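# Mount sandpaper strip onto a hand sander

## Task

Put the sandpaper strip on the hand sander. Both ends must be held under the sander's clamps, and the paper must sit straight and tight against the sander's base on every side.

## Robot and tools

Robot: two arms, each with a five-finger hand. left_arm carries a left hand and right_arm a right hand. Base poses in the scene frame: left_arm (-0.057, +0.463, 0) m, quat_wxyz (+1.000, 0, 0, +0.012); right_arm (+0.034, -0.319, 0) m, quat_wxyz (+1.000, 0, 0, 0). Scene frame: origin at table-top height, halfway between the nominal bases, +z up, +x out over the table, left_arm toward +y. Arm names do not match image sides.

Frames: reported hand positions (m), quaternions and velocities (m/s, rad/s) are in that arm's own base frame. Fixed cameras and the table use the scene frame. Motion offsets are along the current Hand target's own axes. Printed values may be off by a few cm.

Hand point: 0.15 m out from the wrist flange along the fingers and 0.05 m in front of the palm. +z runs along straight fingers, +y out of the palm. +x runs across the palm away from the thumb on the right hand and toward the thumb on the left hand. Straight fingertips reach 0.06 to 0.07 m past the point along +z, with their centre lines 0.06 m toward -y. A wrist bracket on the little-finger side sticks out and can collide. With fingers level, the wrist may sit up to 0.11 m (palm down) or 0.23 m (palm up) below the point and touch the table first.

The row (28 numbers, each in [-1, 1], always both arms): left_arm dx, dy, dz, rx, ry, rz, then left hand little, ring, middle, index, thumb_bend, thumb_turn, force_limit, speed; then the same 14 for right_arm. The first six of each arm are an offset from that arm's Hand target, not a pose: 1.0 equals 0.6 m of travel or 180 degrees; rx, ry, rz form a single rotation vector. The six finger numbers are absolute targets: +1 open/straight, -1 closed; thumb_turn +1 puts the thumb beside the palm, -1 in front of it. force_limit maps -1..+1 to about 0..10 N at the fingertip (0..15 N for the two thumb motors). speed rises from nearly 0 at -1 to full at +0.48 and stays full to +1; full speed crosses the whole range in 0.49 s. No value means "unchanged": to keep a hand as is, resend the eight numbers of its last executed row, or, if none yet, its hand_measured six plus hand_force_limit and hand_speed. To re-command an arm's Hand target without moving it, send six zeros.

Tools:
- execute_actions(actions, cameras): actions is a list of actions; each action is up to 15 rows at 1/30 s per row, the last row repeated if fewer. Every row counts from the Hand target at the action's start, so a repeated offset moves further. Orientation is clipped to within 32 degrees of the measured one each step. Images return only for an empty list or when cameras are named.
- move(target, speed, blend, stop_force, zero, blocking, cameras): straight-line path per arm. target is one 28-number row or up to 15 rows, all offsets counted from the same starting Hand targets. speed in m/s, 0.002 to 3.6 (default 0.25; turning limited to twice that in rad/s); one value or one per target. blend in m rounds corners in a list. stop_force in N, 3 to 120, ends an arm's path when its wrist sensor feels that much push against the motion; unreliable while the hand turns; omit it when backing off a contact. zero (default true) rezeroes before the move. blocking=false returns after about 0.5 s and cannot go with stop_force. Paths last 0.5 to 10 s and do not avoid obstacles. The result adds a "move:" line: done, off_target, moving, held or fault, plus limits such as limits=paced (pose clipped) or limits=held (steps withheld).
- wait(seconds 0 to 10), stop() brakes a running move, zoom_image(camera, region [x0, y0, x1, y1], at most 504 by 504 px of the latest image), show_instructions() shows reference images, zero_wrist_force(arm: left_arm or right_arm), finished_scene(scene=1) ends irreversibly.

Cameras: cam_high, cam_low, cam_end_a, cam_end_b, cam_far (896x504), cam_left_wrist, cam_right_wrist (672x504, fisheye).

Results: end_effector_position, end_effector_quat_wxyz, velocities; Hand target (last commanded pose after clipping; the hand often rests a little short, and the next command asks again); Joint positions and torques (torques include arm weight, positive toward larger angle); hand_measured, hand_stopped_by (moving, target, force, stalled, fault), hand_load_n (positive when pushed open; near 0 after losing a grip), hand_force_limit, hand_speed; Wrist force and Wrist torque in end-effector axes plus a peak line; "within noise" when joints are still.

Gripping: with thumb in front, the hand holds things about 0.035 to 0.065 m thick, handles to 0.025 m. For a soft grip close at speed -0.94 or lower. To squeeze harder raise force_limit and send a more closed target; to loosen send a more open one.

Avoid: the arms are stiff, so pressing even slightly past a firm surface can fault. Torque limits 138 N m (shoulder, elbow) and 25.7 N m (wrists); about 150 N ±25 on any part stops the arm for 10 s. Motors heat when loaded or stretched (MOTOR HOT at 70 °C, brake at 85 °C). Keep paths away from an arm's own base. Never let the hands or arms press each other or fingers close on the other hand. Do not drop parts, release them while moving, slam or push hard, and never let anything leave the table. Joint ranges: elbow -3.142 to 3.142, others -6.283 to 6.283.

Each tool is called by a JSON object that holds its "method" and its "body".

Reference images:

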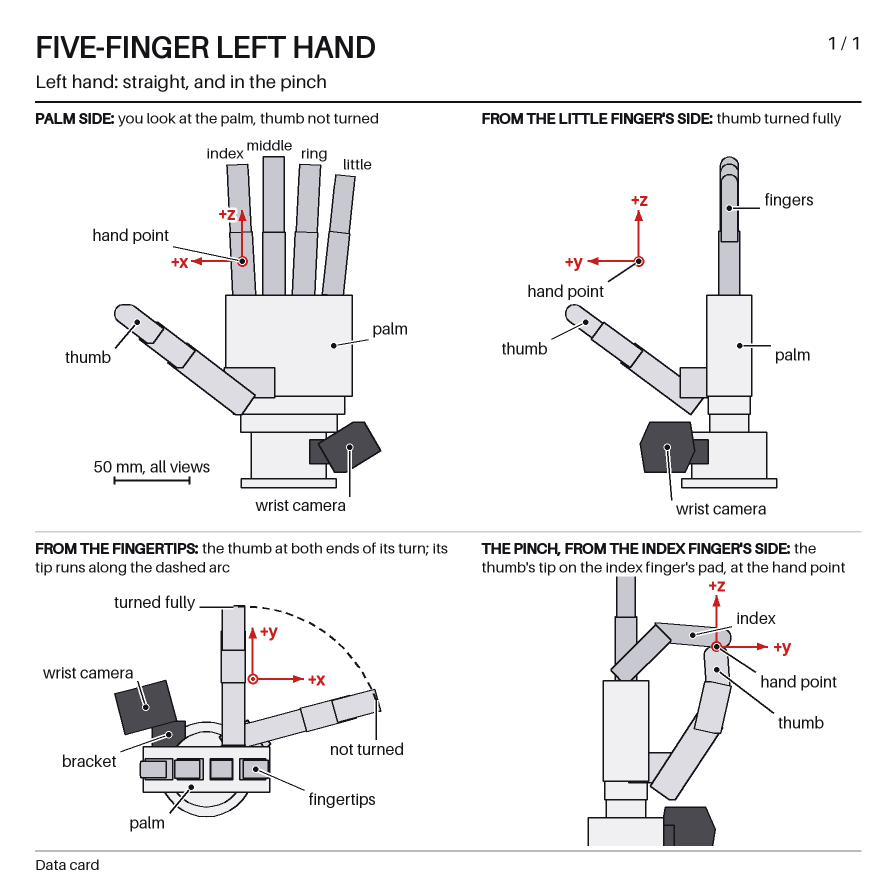

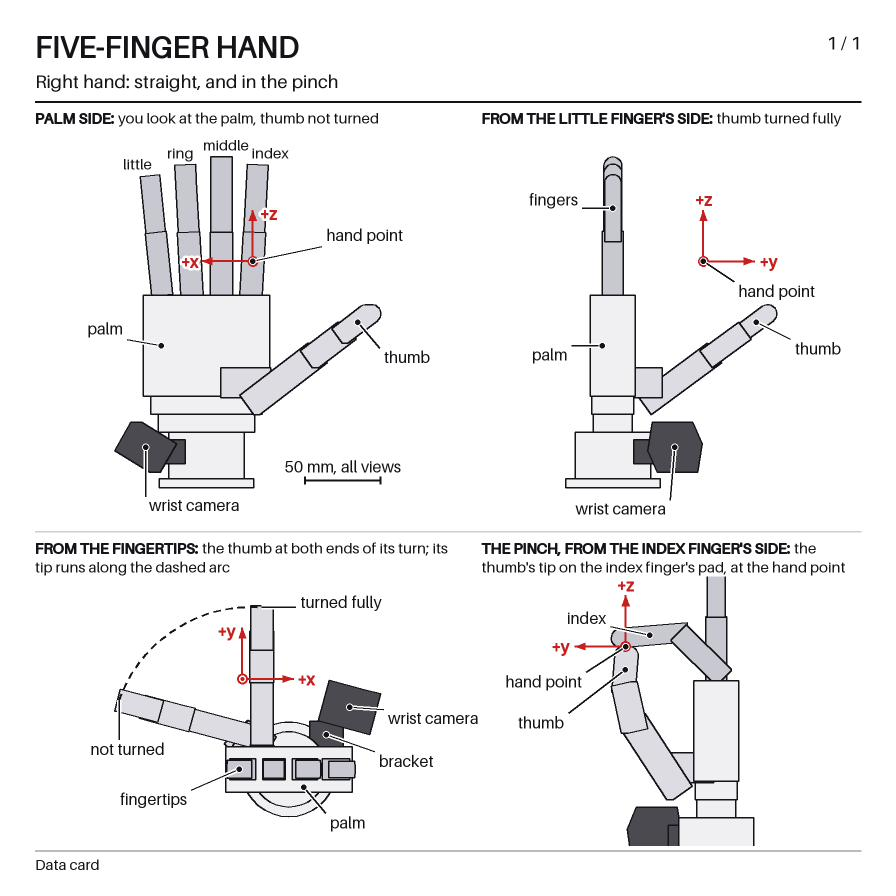

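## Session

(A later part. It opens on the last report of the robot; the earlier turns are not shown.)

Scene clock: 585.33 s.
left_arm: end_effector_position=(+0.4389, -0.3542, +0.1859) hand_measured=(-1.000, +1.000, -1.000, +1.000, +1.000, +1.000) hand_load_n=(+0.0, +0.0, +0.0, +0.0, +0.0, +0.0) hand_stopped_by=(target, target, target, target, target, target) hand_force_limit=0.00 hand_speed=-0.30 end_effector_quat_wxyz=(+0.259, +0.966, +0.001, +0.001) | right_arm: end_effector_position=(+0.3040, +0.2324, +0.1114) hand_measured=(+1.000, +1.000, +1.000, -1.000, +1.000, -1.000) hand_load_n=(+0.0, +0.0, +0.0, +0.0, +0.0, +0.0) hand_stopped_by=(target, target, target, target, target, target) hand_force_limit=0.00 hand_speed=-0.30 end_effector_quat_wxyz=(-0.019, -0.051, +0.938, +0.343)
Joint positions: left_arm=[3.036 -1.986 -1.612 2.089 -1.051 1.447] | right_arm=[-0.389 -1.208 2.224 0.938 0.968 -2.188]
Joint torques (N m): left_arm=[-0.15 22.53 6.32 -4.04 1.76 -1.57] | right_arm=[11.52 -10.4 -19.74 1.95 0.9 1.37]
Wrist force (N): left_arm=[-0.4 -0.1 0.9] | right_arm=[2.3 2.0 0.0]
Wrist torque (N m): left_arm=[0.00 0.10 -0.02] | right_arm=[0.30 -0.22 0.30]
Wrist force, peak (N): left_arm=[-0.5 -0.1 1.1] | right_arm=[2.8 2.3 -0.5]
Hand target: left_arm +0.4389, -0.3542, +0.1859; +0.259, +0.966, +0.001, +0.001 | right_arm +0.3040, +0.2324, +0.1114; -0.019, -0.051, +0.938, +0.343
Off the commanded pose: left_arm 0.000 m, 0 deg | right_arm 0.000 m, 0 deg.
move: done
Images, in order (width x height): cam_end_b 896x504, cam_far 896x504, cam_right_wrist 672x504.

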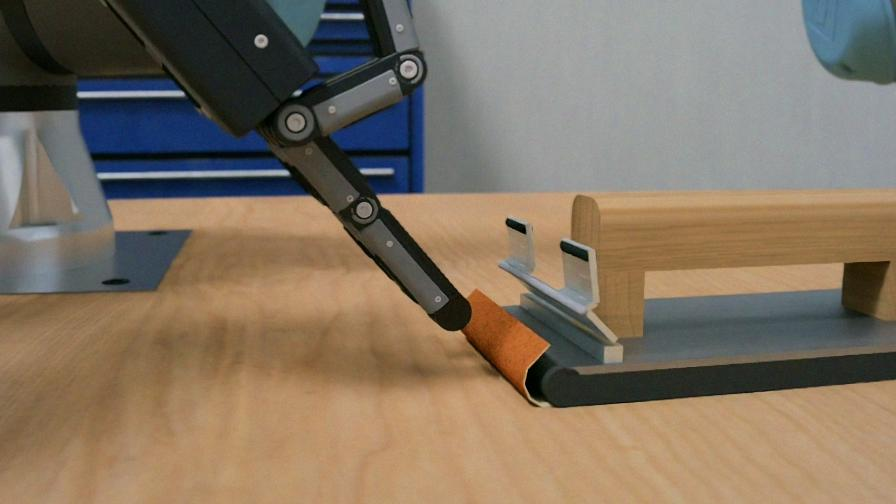

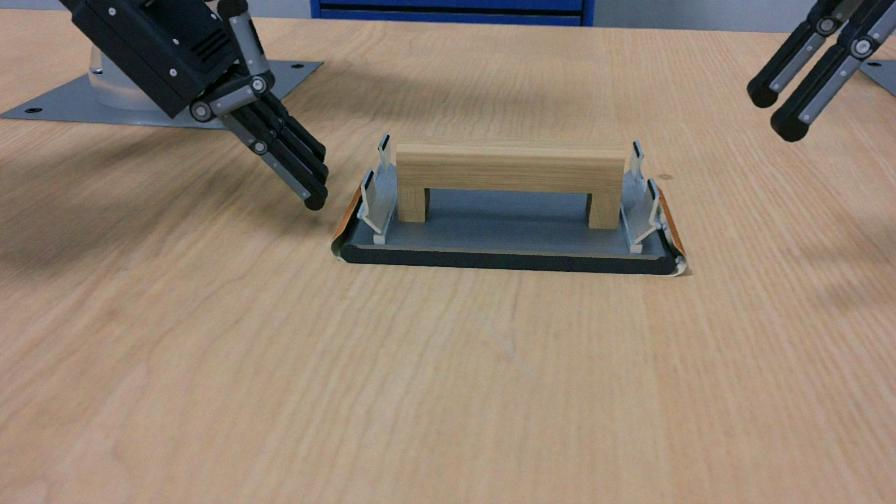

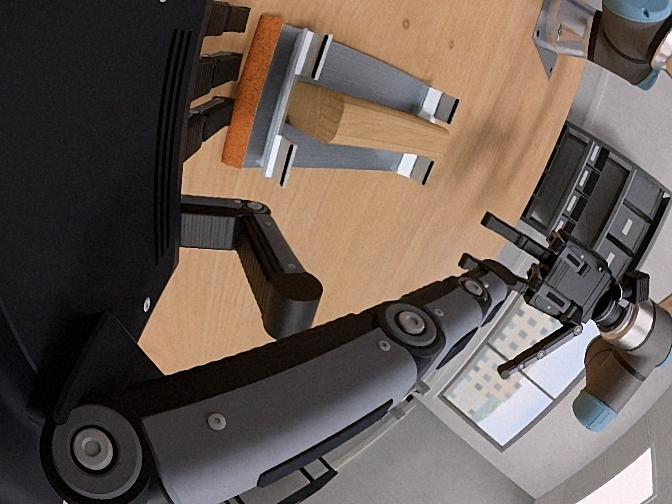

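{"method": "move", "body": {"target": [[0, 0, 0, 0, 0, 0, -1, 1, -1, 1, 1, 1, 0, -0.3, 0.0133, 0, 0, 0, 0, 0, 1, 1, 1, -1, 1, -1, 0, -0.3]], "speed": 0.06, "cameras": ["cam_far", "cam_end_b", "cam_right_wrist"]}}

{"method": "zoom_image", "body": {"camera": "cam_right_wrist", "region": [180, 10, 320, 190]}}

{"method": "zoom_image", "body": {"camera": "cam_far", "region": [290, 120, 420, 280]}}

Scene clock: 640.67 s.
left_arm: end_effector_position=(+0.4389, -0.3542, +0.1859) hand_measured=(-1.000, +1.000, -1.000, +1.000, +1.000, +1.000) hand_load_n=(+0.0, +0.0, +0.0, +0.0, +0.0, +0.0) hand_stopped_by=(target, target, target, target, target, target) hand_force_limit=0.00 hand_speed=-0.30 end_effector_quat_wxyz=(+0.259, +0.966, +0.001, +0.001) | right_arm: end_effector_position=(+0.2962, +0.2315, +0.1114) hand_measured=(+1.000, +1.000, +1.000, -1.000, +1.000, -1.000) hand_load_n=(+0.0, +0.0, +0.0, +0.0, +0.0, +0.0) hand_stopped_by=(target, target, target, target, target, target) hand_force_limit=0.00 hand_speed=-0.30 end_effector_quat_wxyz=(-0.019, -0.051, +0.938, +0.343)
Joint positions: left_arm=[3.036 -1.986 -1.612 2.089 -1.051 1.447] | right_arm=[-0.403 -1.22 2.249 0.934 0.974 -2.204]
Joint torques (N m): left_arm=[1.35 22.39 6.65 -4.14 1.62 -1.55] | right_arm=[-12.55 -34.31 4.97 0.6 1.19 -1.16]
Wrist force (N): left_arm=[-0.5 -0.1 0.9] | right_arm=[2.1 2.2 -0.2]
Wrist torque (N m): left_arm=[-0.01 0.13 -0.03] | right_arm=[0.33 -0.18 0.30]
Wrist force, peak (N): left_arm=[-0.6 -0.1 1.0] | right_arm=[3.1 2.1 0.0]
Hand target: left_arm +0.4389, -0.3542, +0.1859; +0.259, +0.966, +0.001, +0.001 | right_arm +0.2960, +0.2315, +0.1114; -0.019, -0.051, +0.938, +0.343
Off the commanded pose: left_arm 0.000 m, 0 deg | right_arm 0.000 m, 0 deg.
move: done
Images, in order (width x height): cam_end_b 896x504, cam_far 896x504, cam_right_wrist 672x504.

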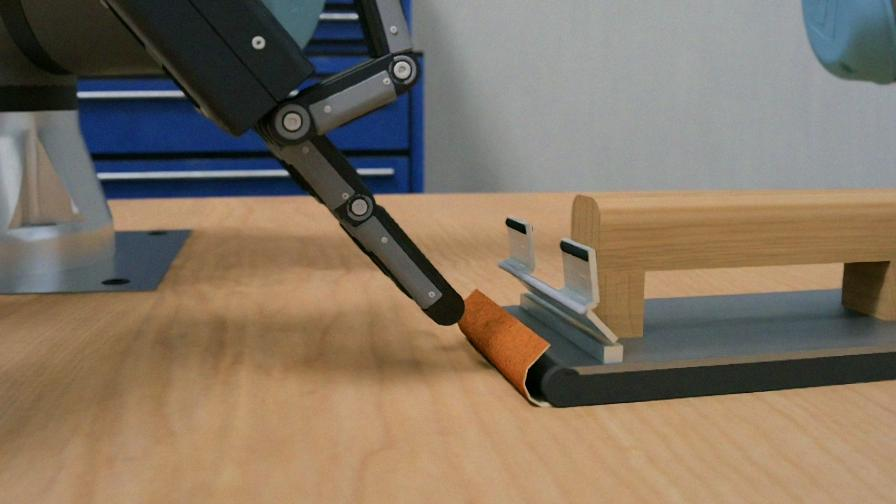

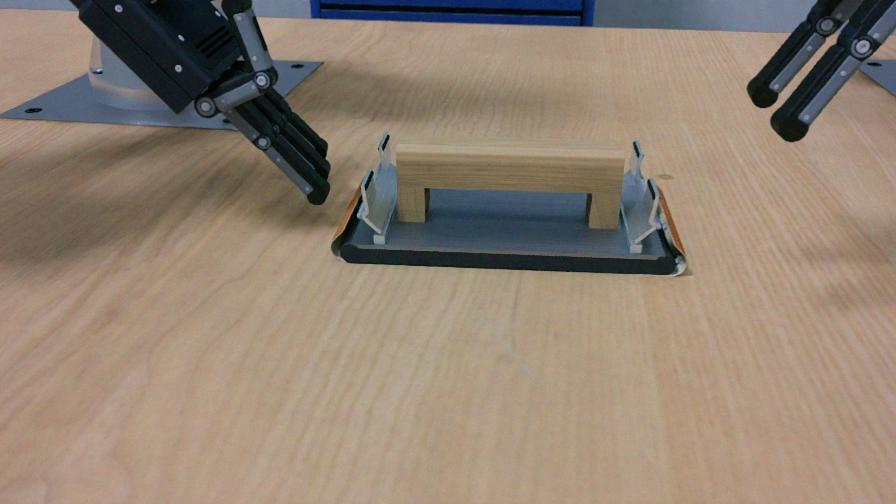

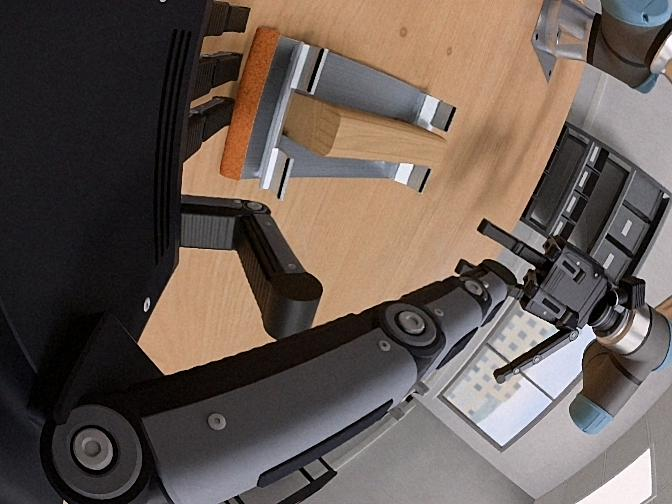

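Scaled by 2.800 from the camera's 672x504 image, which has a finer 960x720 frame.

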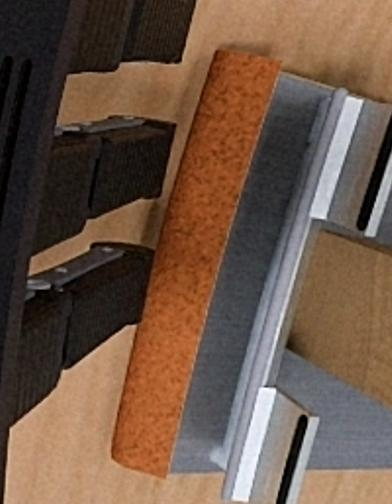

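Scaled by 3.150 from the camera's 896x504 image, which has a finer 1280x720 frame.

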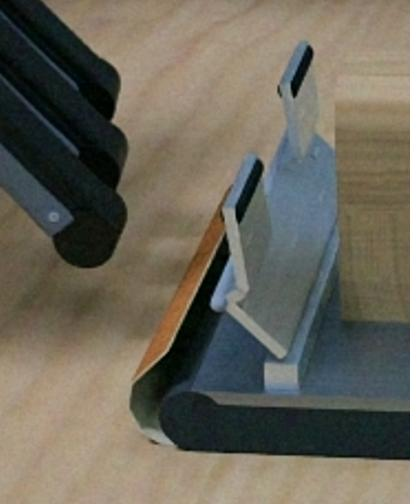

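{"method": "move", "body": {"target": [[0, 0, 0, 0, 0, 0, -1, 1, -1, 1, 1, 1, 0, -0.3, 0, 0, 0, 0, 0, 0, -1, -1, 1, -1, 1, -1, 0, -0.3], [0, 0, 0, 0, 0, 0, -1, 1, -1, 1, 1, 1, 0, -0.3, 0, 0.01947, 0.0196, 0, 0, 0, -1, -1, 1, -1, 1, -1, 0, -0.3]], "speed": 0.03, "cameras": ["cam_far", "cam_end_b", "cam_high"]}}

{"method": "zoom_image", "body": {"camera": "cam_end_b", "region": [400, 190, 680, 430]}}

{"method": "zoom_image", "body": {"camera": "cam_far", "region": [290, 120, 420, 280]}}

Scene clock: 669.57 s.
left_arm: end_effector_position=(+0.4389, -0.3542, +0.1859) hand_measured=(-1.000, +1.000, -1.000, +1.000, +1.000, +1.000) hand_load_n=(+0.0, +0.0, +0.5, +0.0, -0.5, +0.0) hand_stopped_by=(target, target, target, target, target, target) hand_force_limit=0.00 hand_speed=-0.30 end_effector_quat_wxyz=(+0.259, +0.966, +0.001, +0.001) | right_arm: end_effector_position=(+0.2942, +0.2478, +0.1100) hand_measured=(-1.000, -1.000, +1.000, -1.000, +1.000, -1.000) hand_load_n=(+0.0, +0.0, +0.0, +0.0, -0.5, +0.0) hand_stopped_by=(target, target, target, target, target, target) hand_force_limit=0.00 hand_speed=-0.30 end_effector_quat_wxyz=(-0.019, -0.051, +0.938, +0.343)
Joint positions: left_arm=[3.036 -1.986 -1.612 2.089 -1.051 1.447] | right_arm=[-0.347 -1.224 2.245 0.905 0.953 -2.14]
Joint torques (N m): left_arm=[2.86 22.87 6.32 -4.14 1.72 -1.47] | right_arm=[11.84 -33.99 -20.47 0.43 -2.86 1.67]
Wrist force (N): left_arm=[-0.4 -0.2 0.7] | right_arm=[2.7 2.0 -0.3]
Wrist torque (N m): left_arm=[-0.01 0.11 -0.02] | right_arm=[0.29 -0.24 0.19]
Wrist force, peak (N): left_arm=[-0.5 -0.3 1.0] | right_arm=[2.7 2.5 -0.2]
Hand target: left_arm +0.4389, -0.3542, +0.1859; +0.259, +0.966, +0.001, +0.001 | right_arm +0.2942, +0.2479, +0.1099; -0.019, -0.051, +0.938, +0.343
Off the commanded pose: left_arm 0.000 m, 0 deg | right_arm 0.000 m, 0 deg.
move: done
Images, in order (width x height): cam_high 896x504, cam_end_b 896x504, cam_far 896x504.

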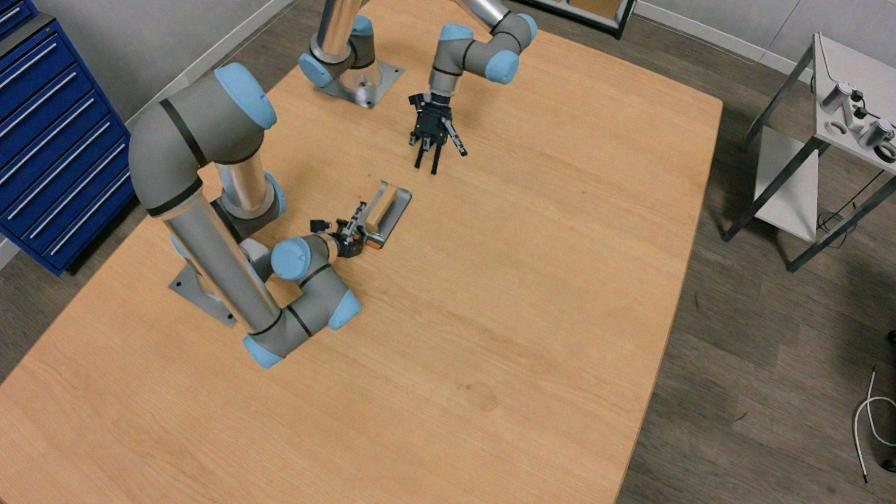

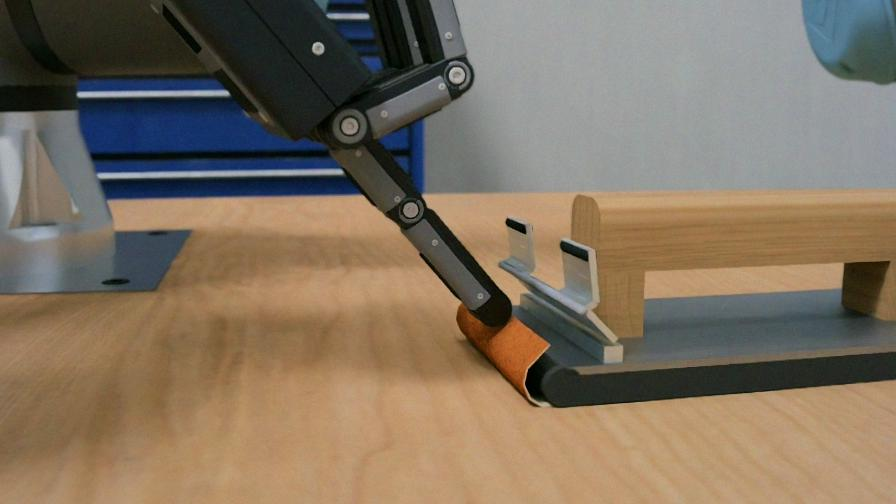

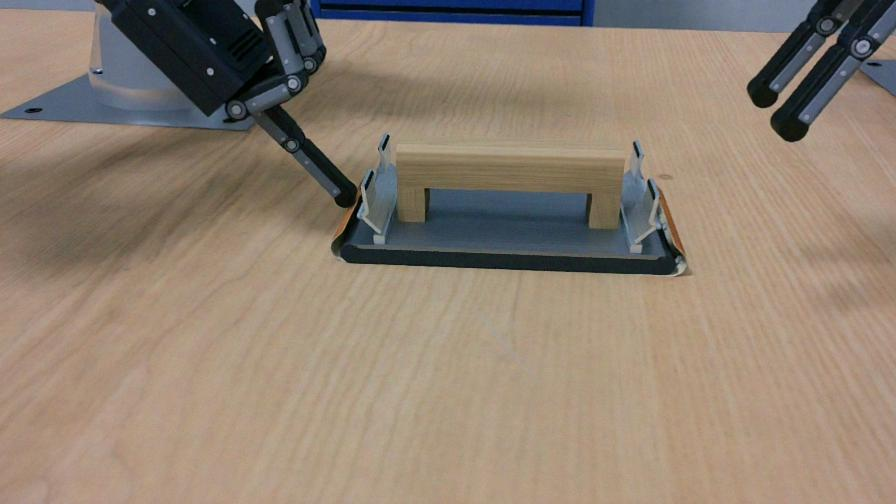

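Scaled by 1.800 from the camera's 896x504 image, which has a finer 1280x720 frame.

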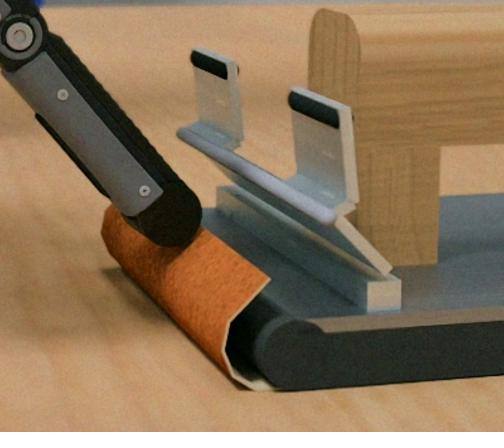

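Scaled by 3.150 from the camera's 896x504 image, which has a finer 1280x720 frame.

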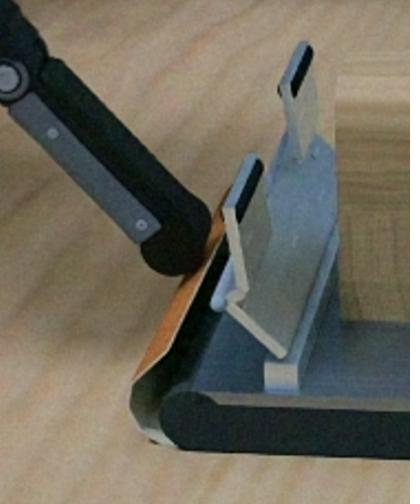

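{"method": "move", "body": {"target": [[0, 0, 0, 0, 0, 0, -1, 1, -1, 1, 1, 1, 0, -0.3, 0, 0.0078, 0.0088, 0, 0, 0, -1, -1, 1, -1, 1, -1, 0, -0.3]], "speed": 0.02, "cameras": ["cam_far", "cam_end_b", "cam_right_wrist"]}}

{"method": "zoom_image", "body": {"camera": "cam_end_b", "region": [400, 190, 680, 430]}}

{"method": "zoom_image", "body": {"camera": "cam_far", "region": [290, 120, 420, 280]}}

Scene clock: 680.43 s.
left_arm: end_effector_position=(+0.4389, -0.3542, +0.1859) hand_measured=(-1.000, +1.000, -1.000, +1.000, +1.000, +1.000) hand_load_n=(+0.0, +0.0, +0.0, +0.0, -0.5, +0.0) hand_stopped_by=(target, target, target, target, target, target) hand_force_limit=0.00 hand_speed=-0.30 end_effector_quat_wxyz=(+0.259, +0.966, +0.001, +0.001) | right_arm: end_effector_position=(+0.2935, +0.2548, +0.1089) hand_measured=(-1.000, -1.000, +1.000, -1.000, +1.000, -1.000) hand_load_n=(+0.0, +0.0, +0.0, +0.0, +0.0, +0.0) hand_stopped_by=(target, target, target, target, target, target) hand_force_limit=0.00 hand_speed=-0.30 end_effector_quat_wxyz=(-0.019, -0.051, +0.938, +0.343)
Joint positions: left_arm=[3.036 -1.986 -1.612 2.089 -1.051 1.447] | right_arm=[-0.322 -1.224 2.242 0.891 0.945 -2.112]
Joint torques (N m): left_arm=[3.82 22.41 6.69 -4.02 1.76 -1.46] | right_arm=[12.2 -32.37 -20.44 0.57 -2.92 1.63]
Wrist force (N): left_arm=[-0.3 -0.3 0.8] | right_arm=[2.5 1.8 -0.3]
Wrist torque (N m): left_arm=[-0.04 0.10 -0.01] | right_arm=[0.25 -0.20 0.17]
Wrist force, peak (N): left_arm=[-0.5 -0.2 1.1] | right_arm=[2.8 2.1 0.0]
Hand target: left_arm +0.4389, -0.3542, +0.1859; +0.259, +0.966, +0.001, +0.001 | right_arm +0.2935, +0.2549, +0.1089; -0.019, -0.051, +0.938, +0.343
Off the commanded pose: left_arm 0.000 m, 0 deg | right_arm 0.000 m, 0 deg.
move: done
Images, in order (width x height): cam_end_b 896x504, cam_far 896x504, cam_right_wrist 672x504.

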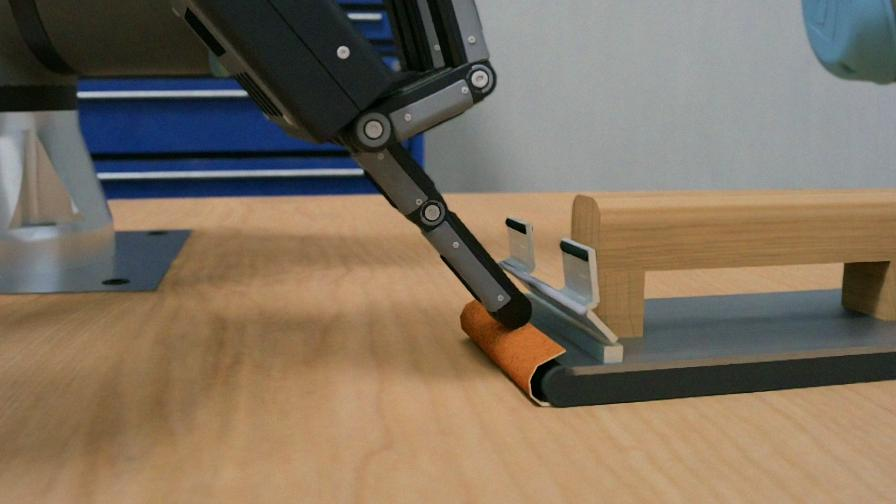

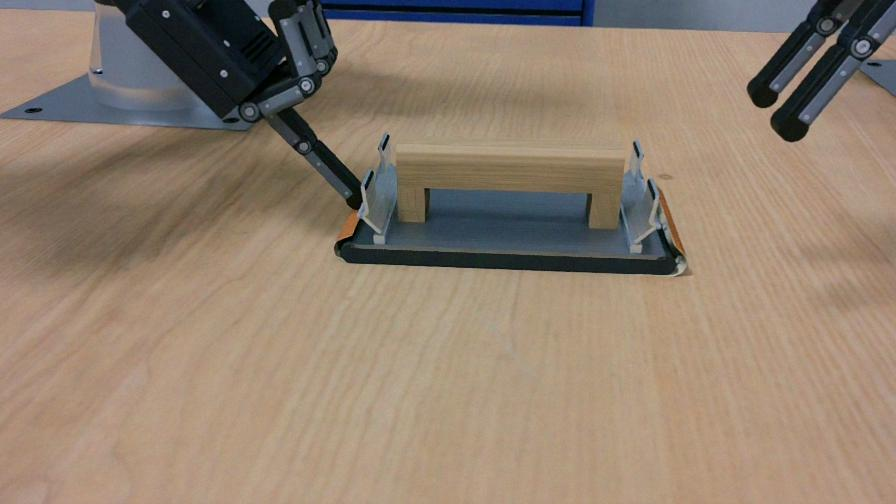

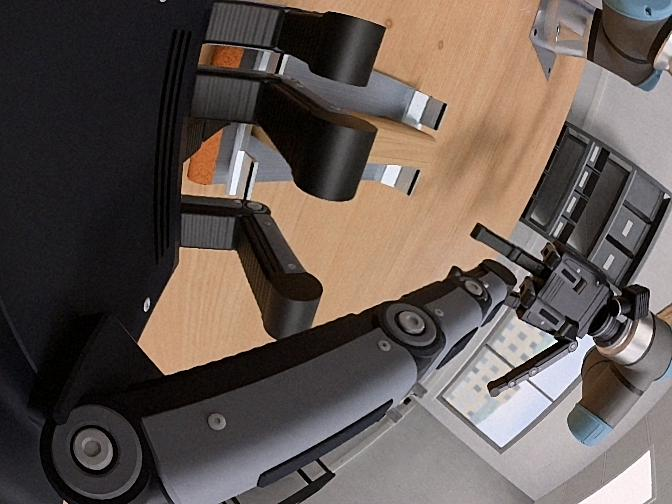

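Scaled by 1.800 from the camera's 896x504 image, which has a finer 1280x720 frame.

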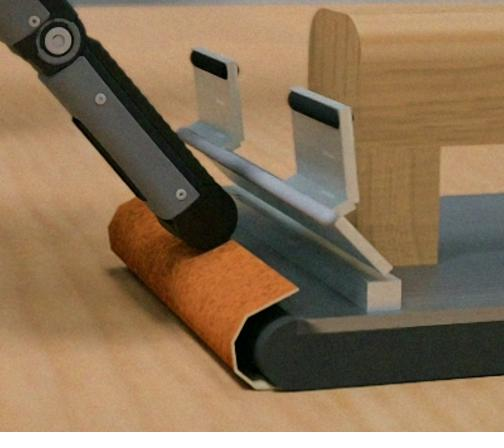

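Scaled by 3.150 from the camera's 896x504 image, which has a finer 1280x720 frame.

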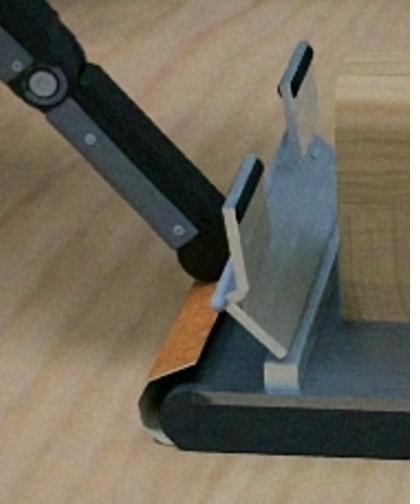

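{"method": "move", "body": {"target": [[-0.1045, 0.2292, 0.155, -0.0278, 0.0133, -0.0231, -1, 1, -1, 1, 1, 1, 0, -0.3, 0, -0.0302, -0.0264, 0, 0, 0, -1, -1, 1, -1, 1, 1, 0, -0.3]], "speed": 0.08, "cameras": ["all"]}}

{"method": "zoom_image", "body": {"camera": "cam_far", "region": [290, 60, 490, 280]}}

{"method": "zoom_image", "body": {"camera": "cam_left_wrist", "region": [300, 0, 580, 220]}}

Scene clock: 784.53 s.
left_arm: end_effector_position=(+0.3765, -0.5198, +0.1741) hand_measured=(-1.000, +1.000, -1.000, +1.000, +1.000, +1.000) hand_load_n=(+0.0, +0.0, +0.0, +0.0, +0.0, +0.0) hand_stopped_by=(target, target, target, target, target, target) hand_force_limit=0.00 hand_speed=-0.30 end_effector_quat_wxyz=(+0.300, +0.953, +0.041, +0.011) | right_arm: end_effector_position=(+0.2961, +0.2310, +0.1093) hand_measured=(-1.000, -1.000, +1.000, -1.000, +1.000, +1.000) hand_load_n=(+0.0, +0.0, +0.0, +0.0, +0.0, +0.0) hand_stopped_by=(target, target, target, target, target, target) hand_force_limit=0.00 hand_speed=-0.30 end_effector_quat_wxyz=(-0.019, -0.051, +0.938, +0.343)
Joint positions: left_arm=[2.645 -2.02 -1.555 2.37 -1.07 0.894] | right_arm=[-0.405 -1.215 2.25 0.929 0.975 -2.207]
Joint torques (N m): left_arm=[-6.75 23.92 24.49 -0.18 -0.65 -2.16] | right_arm=[-13.12 -10.31 3.55 5.45 1.35 -1.37]
Wrist force (N): left_arm=[-0.6 -0.3 0.9] | right_arm=[2.5 2.1 -0.1]
Wrist torque (N m): left_arm=[-0.03 0.15 -0.02] | right_arm=[0.31 -0.22 0.34]
Wrist force, peak (N): left_arm=[-0.7 -0.1 1.3] | right_arm=[2.8 2.4 0.0]
Hand target: left_arm +0.3765, -0.5200, +0.1741; +0.300, +0.953, +0.041, +0.011 | right_arm +0.2961, +0.2309, +0.1093; -0.019, -0.051, +0.938, +0.343
Off the commanded pose: left_arm 0.000 m, 0 deg | right_arm 0.000 m, 0 deg.
move: done

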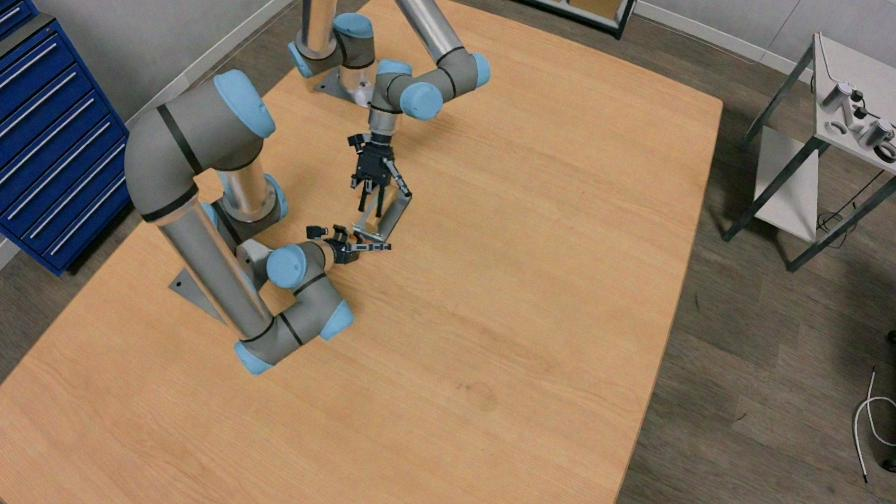

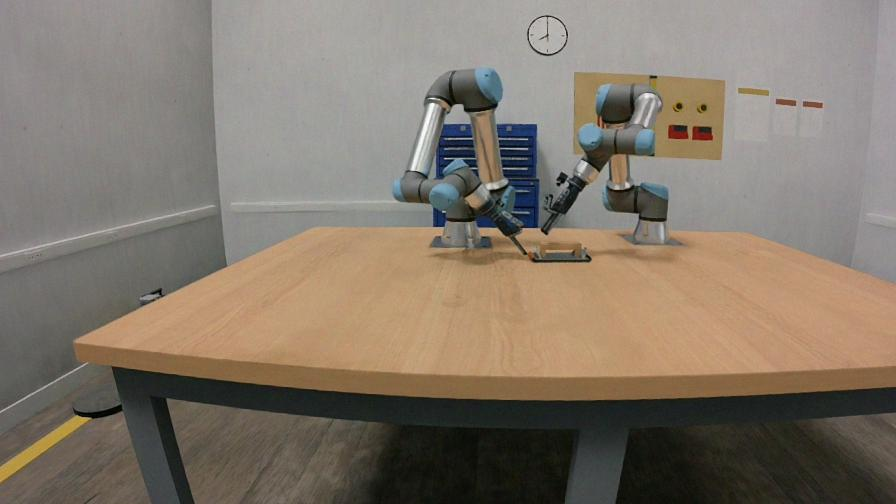

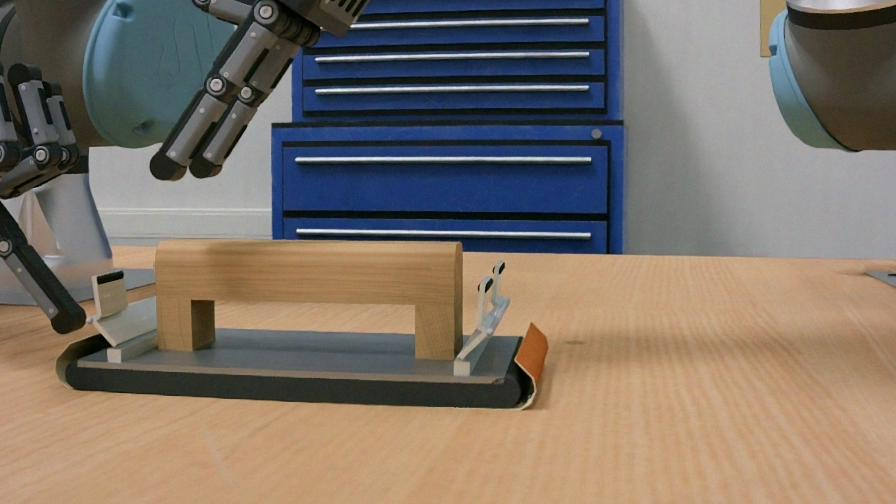

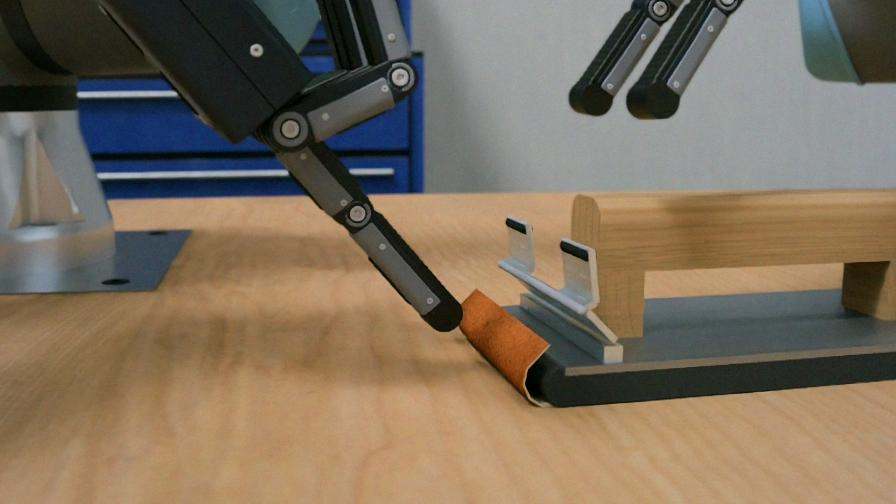

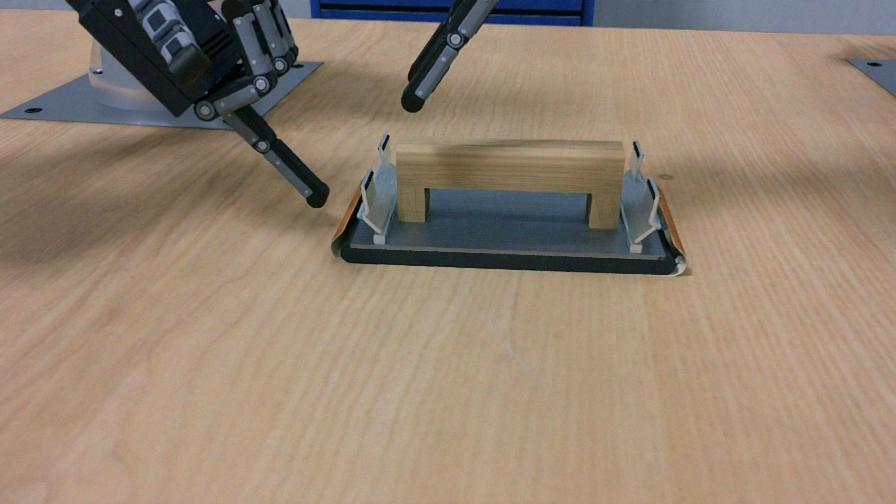

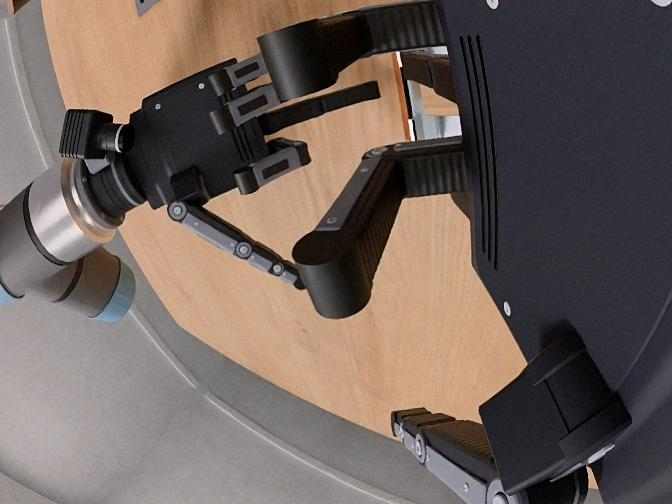

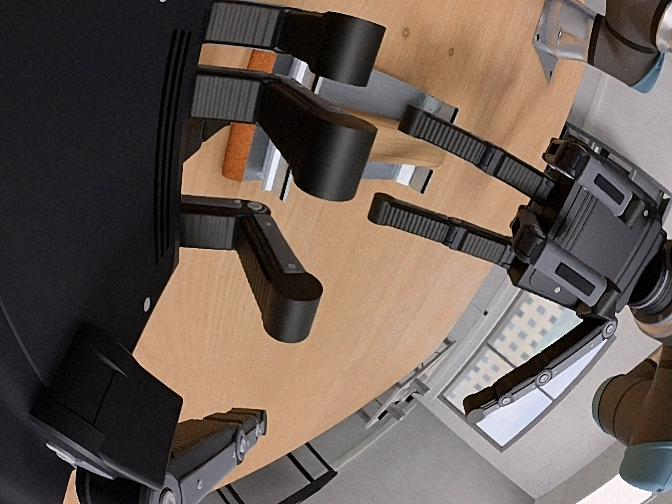

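Scaled by 2.291 from the camera's 896x504 image, which has a finer 1280x720 frame.

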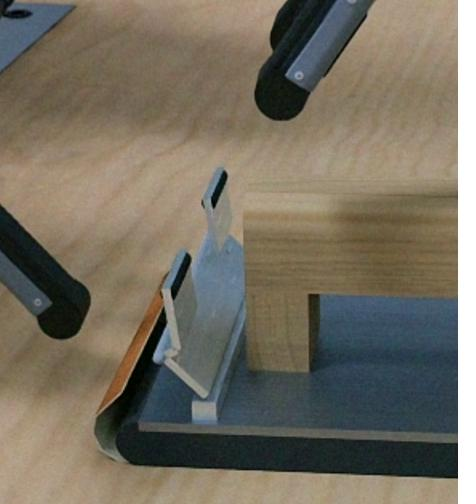

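Scaled by 1.800 from the camera's 672x504 image, which has a finer 960x720 frame.

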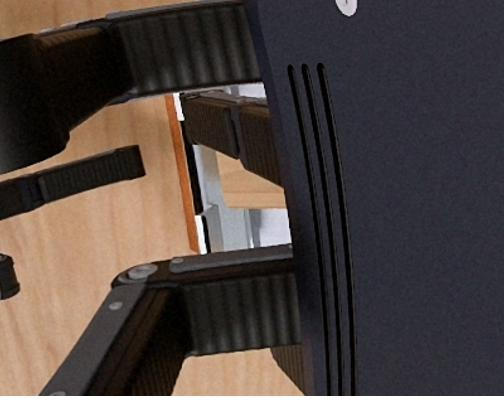

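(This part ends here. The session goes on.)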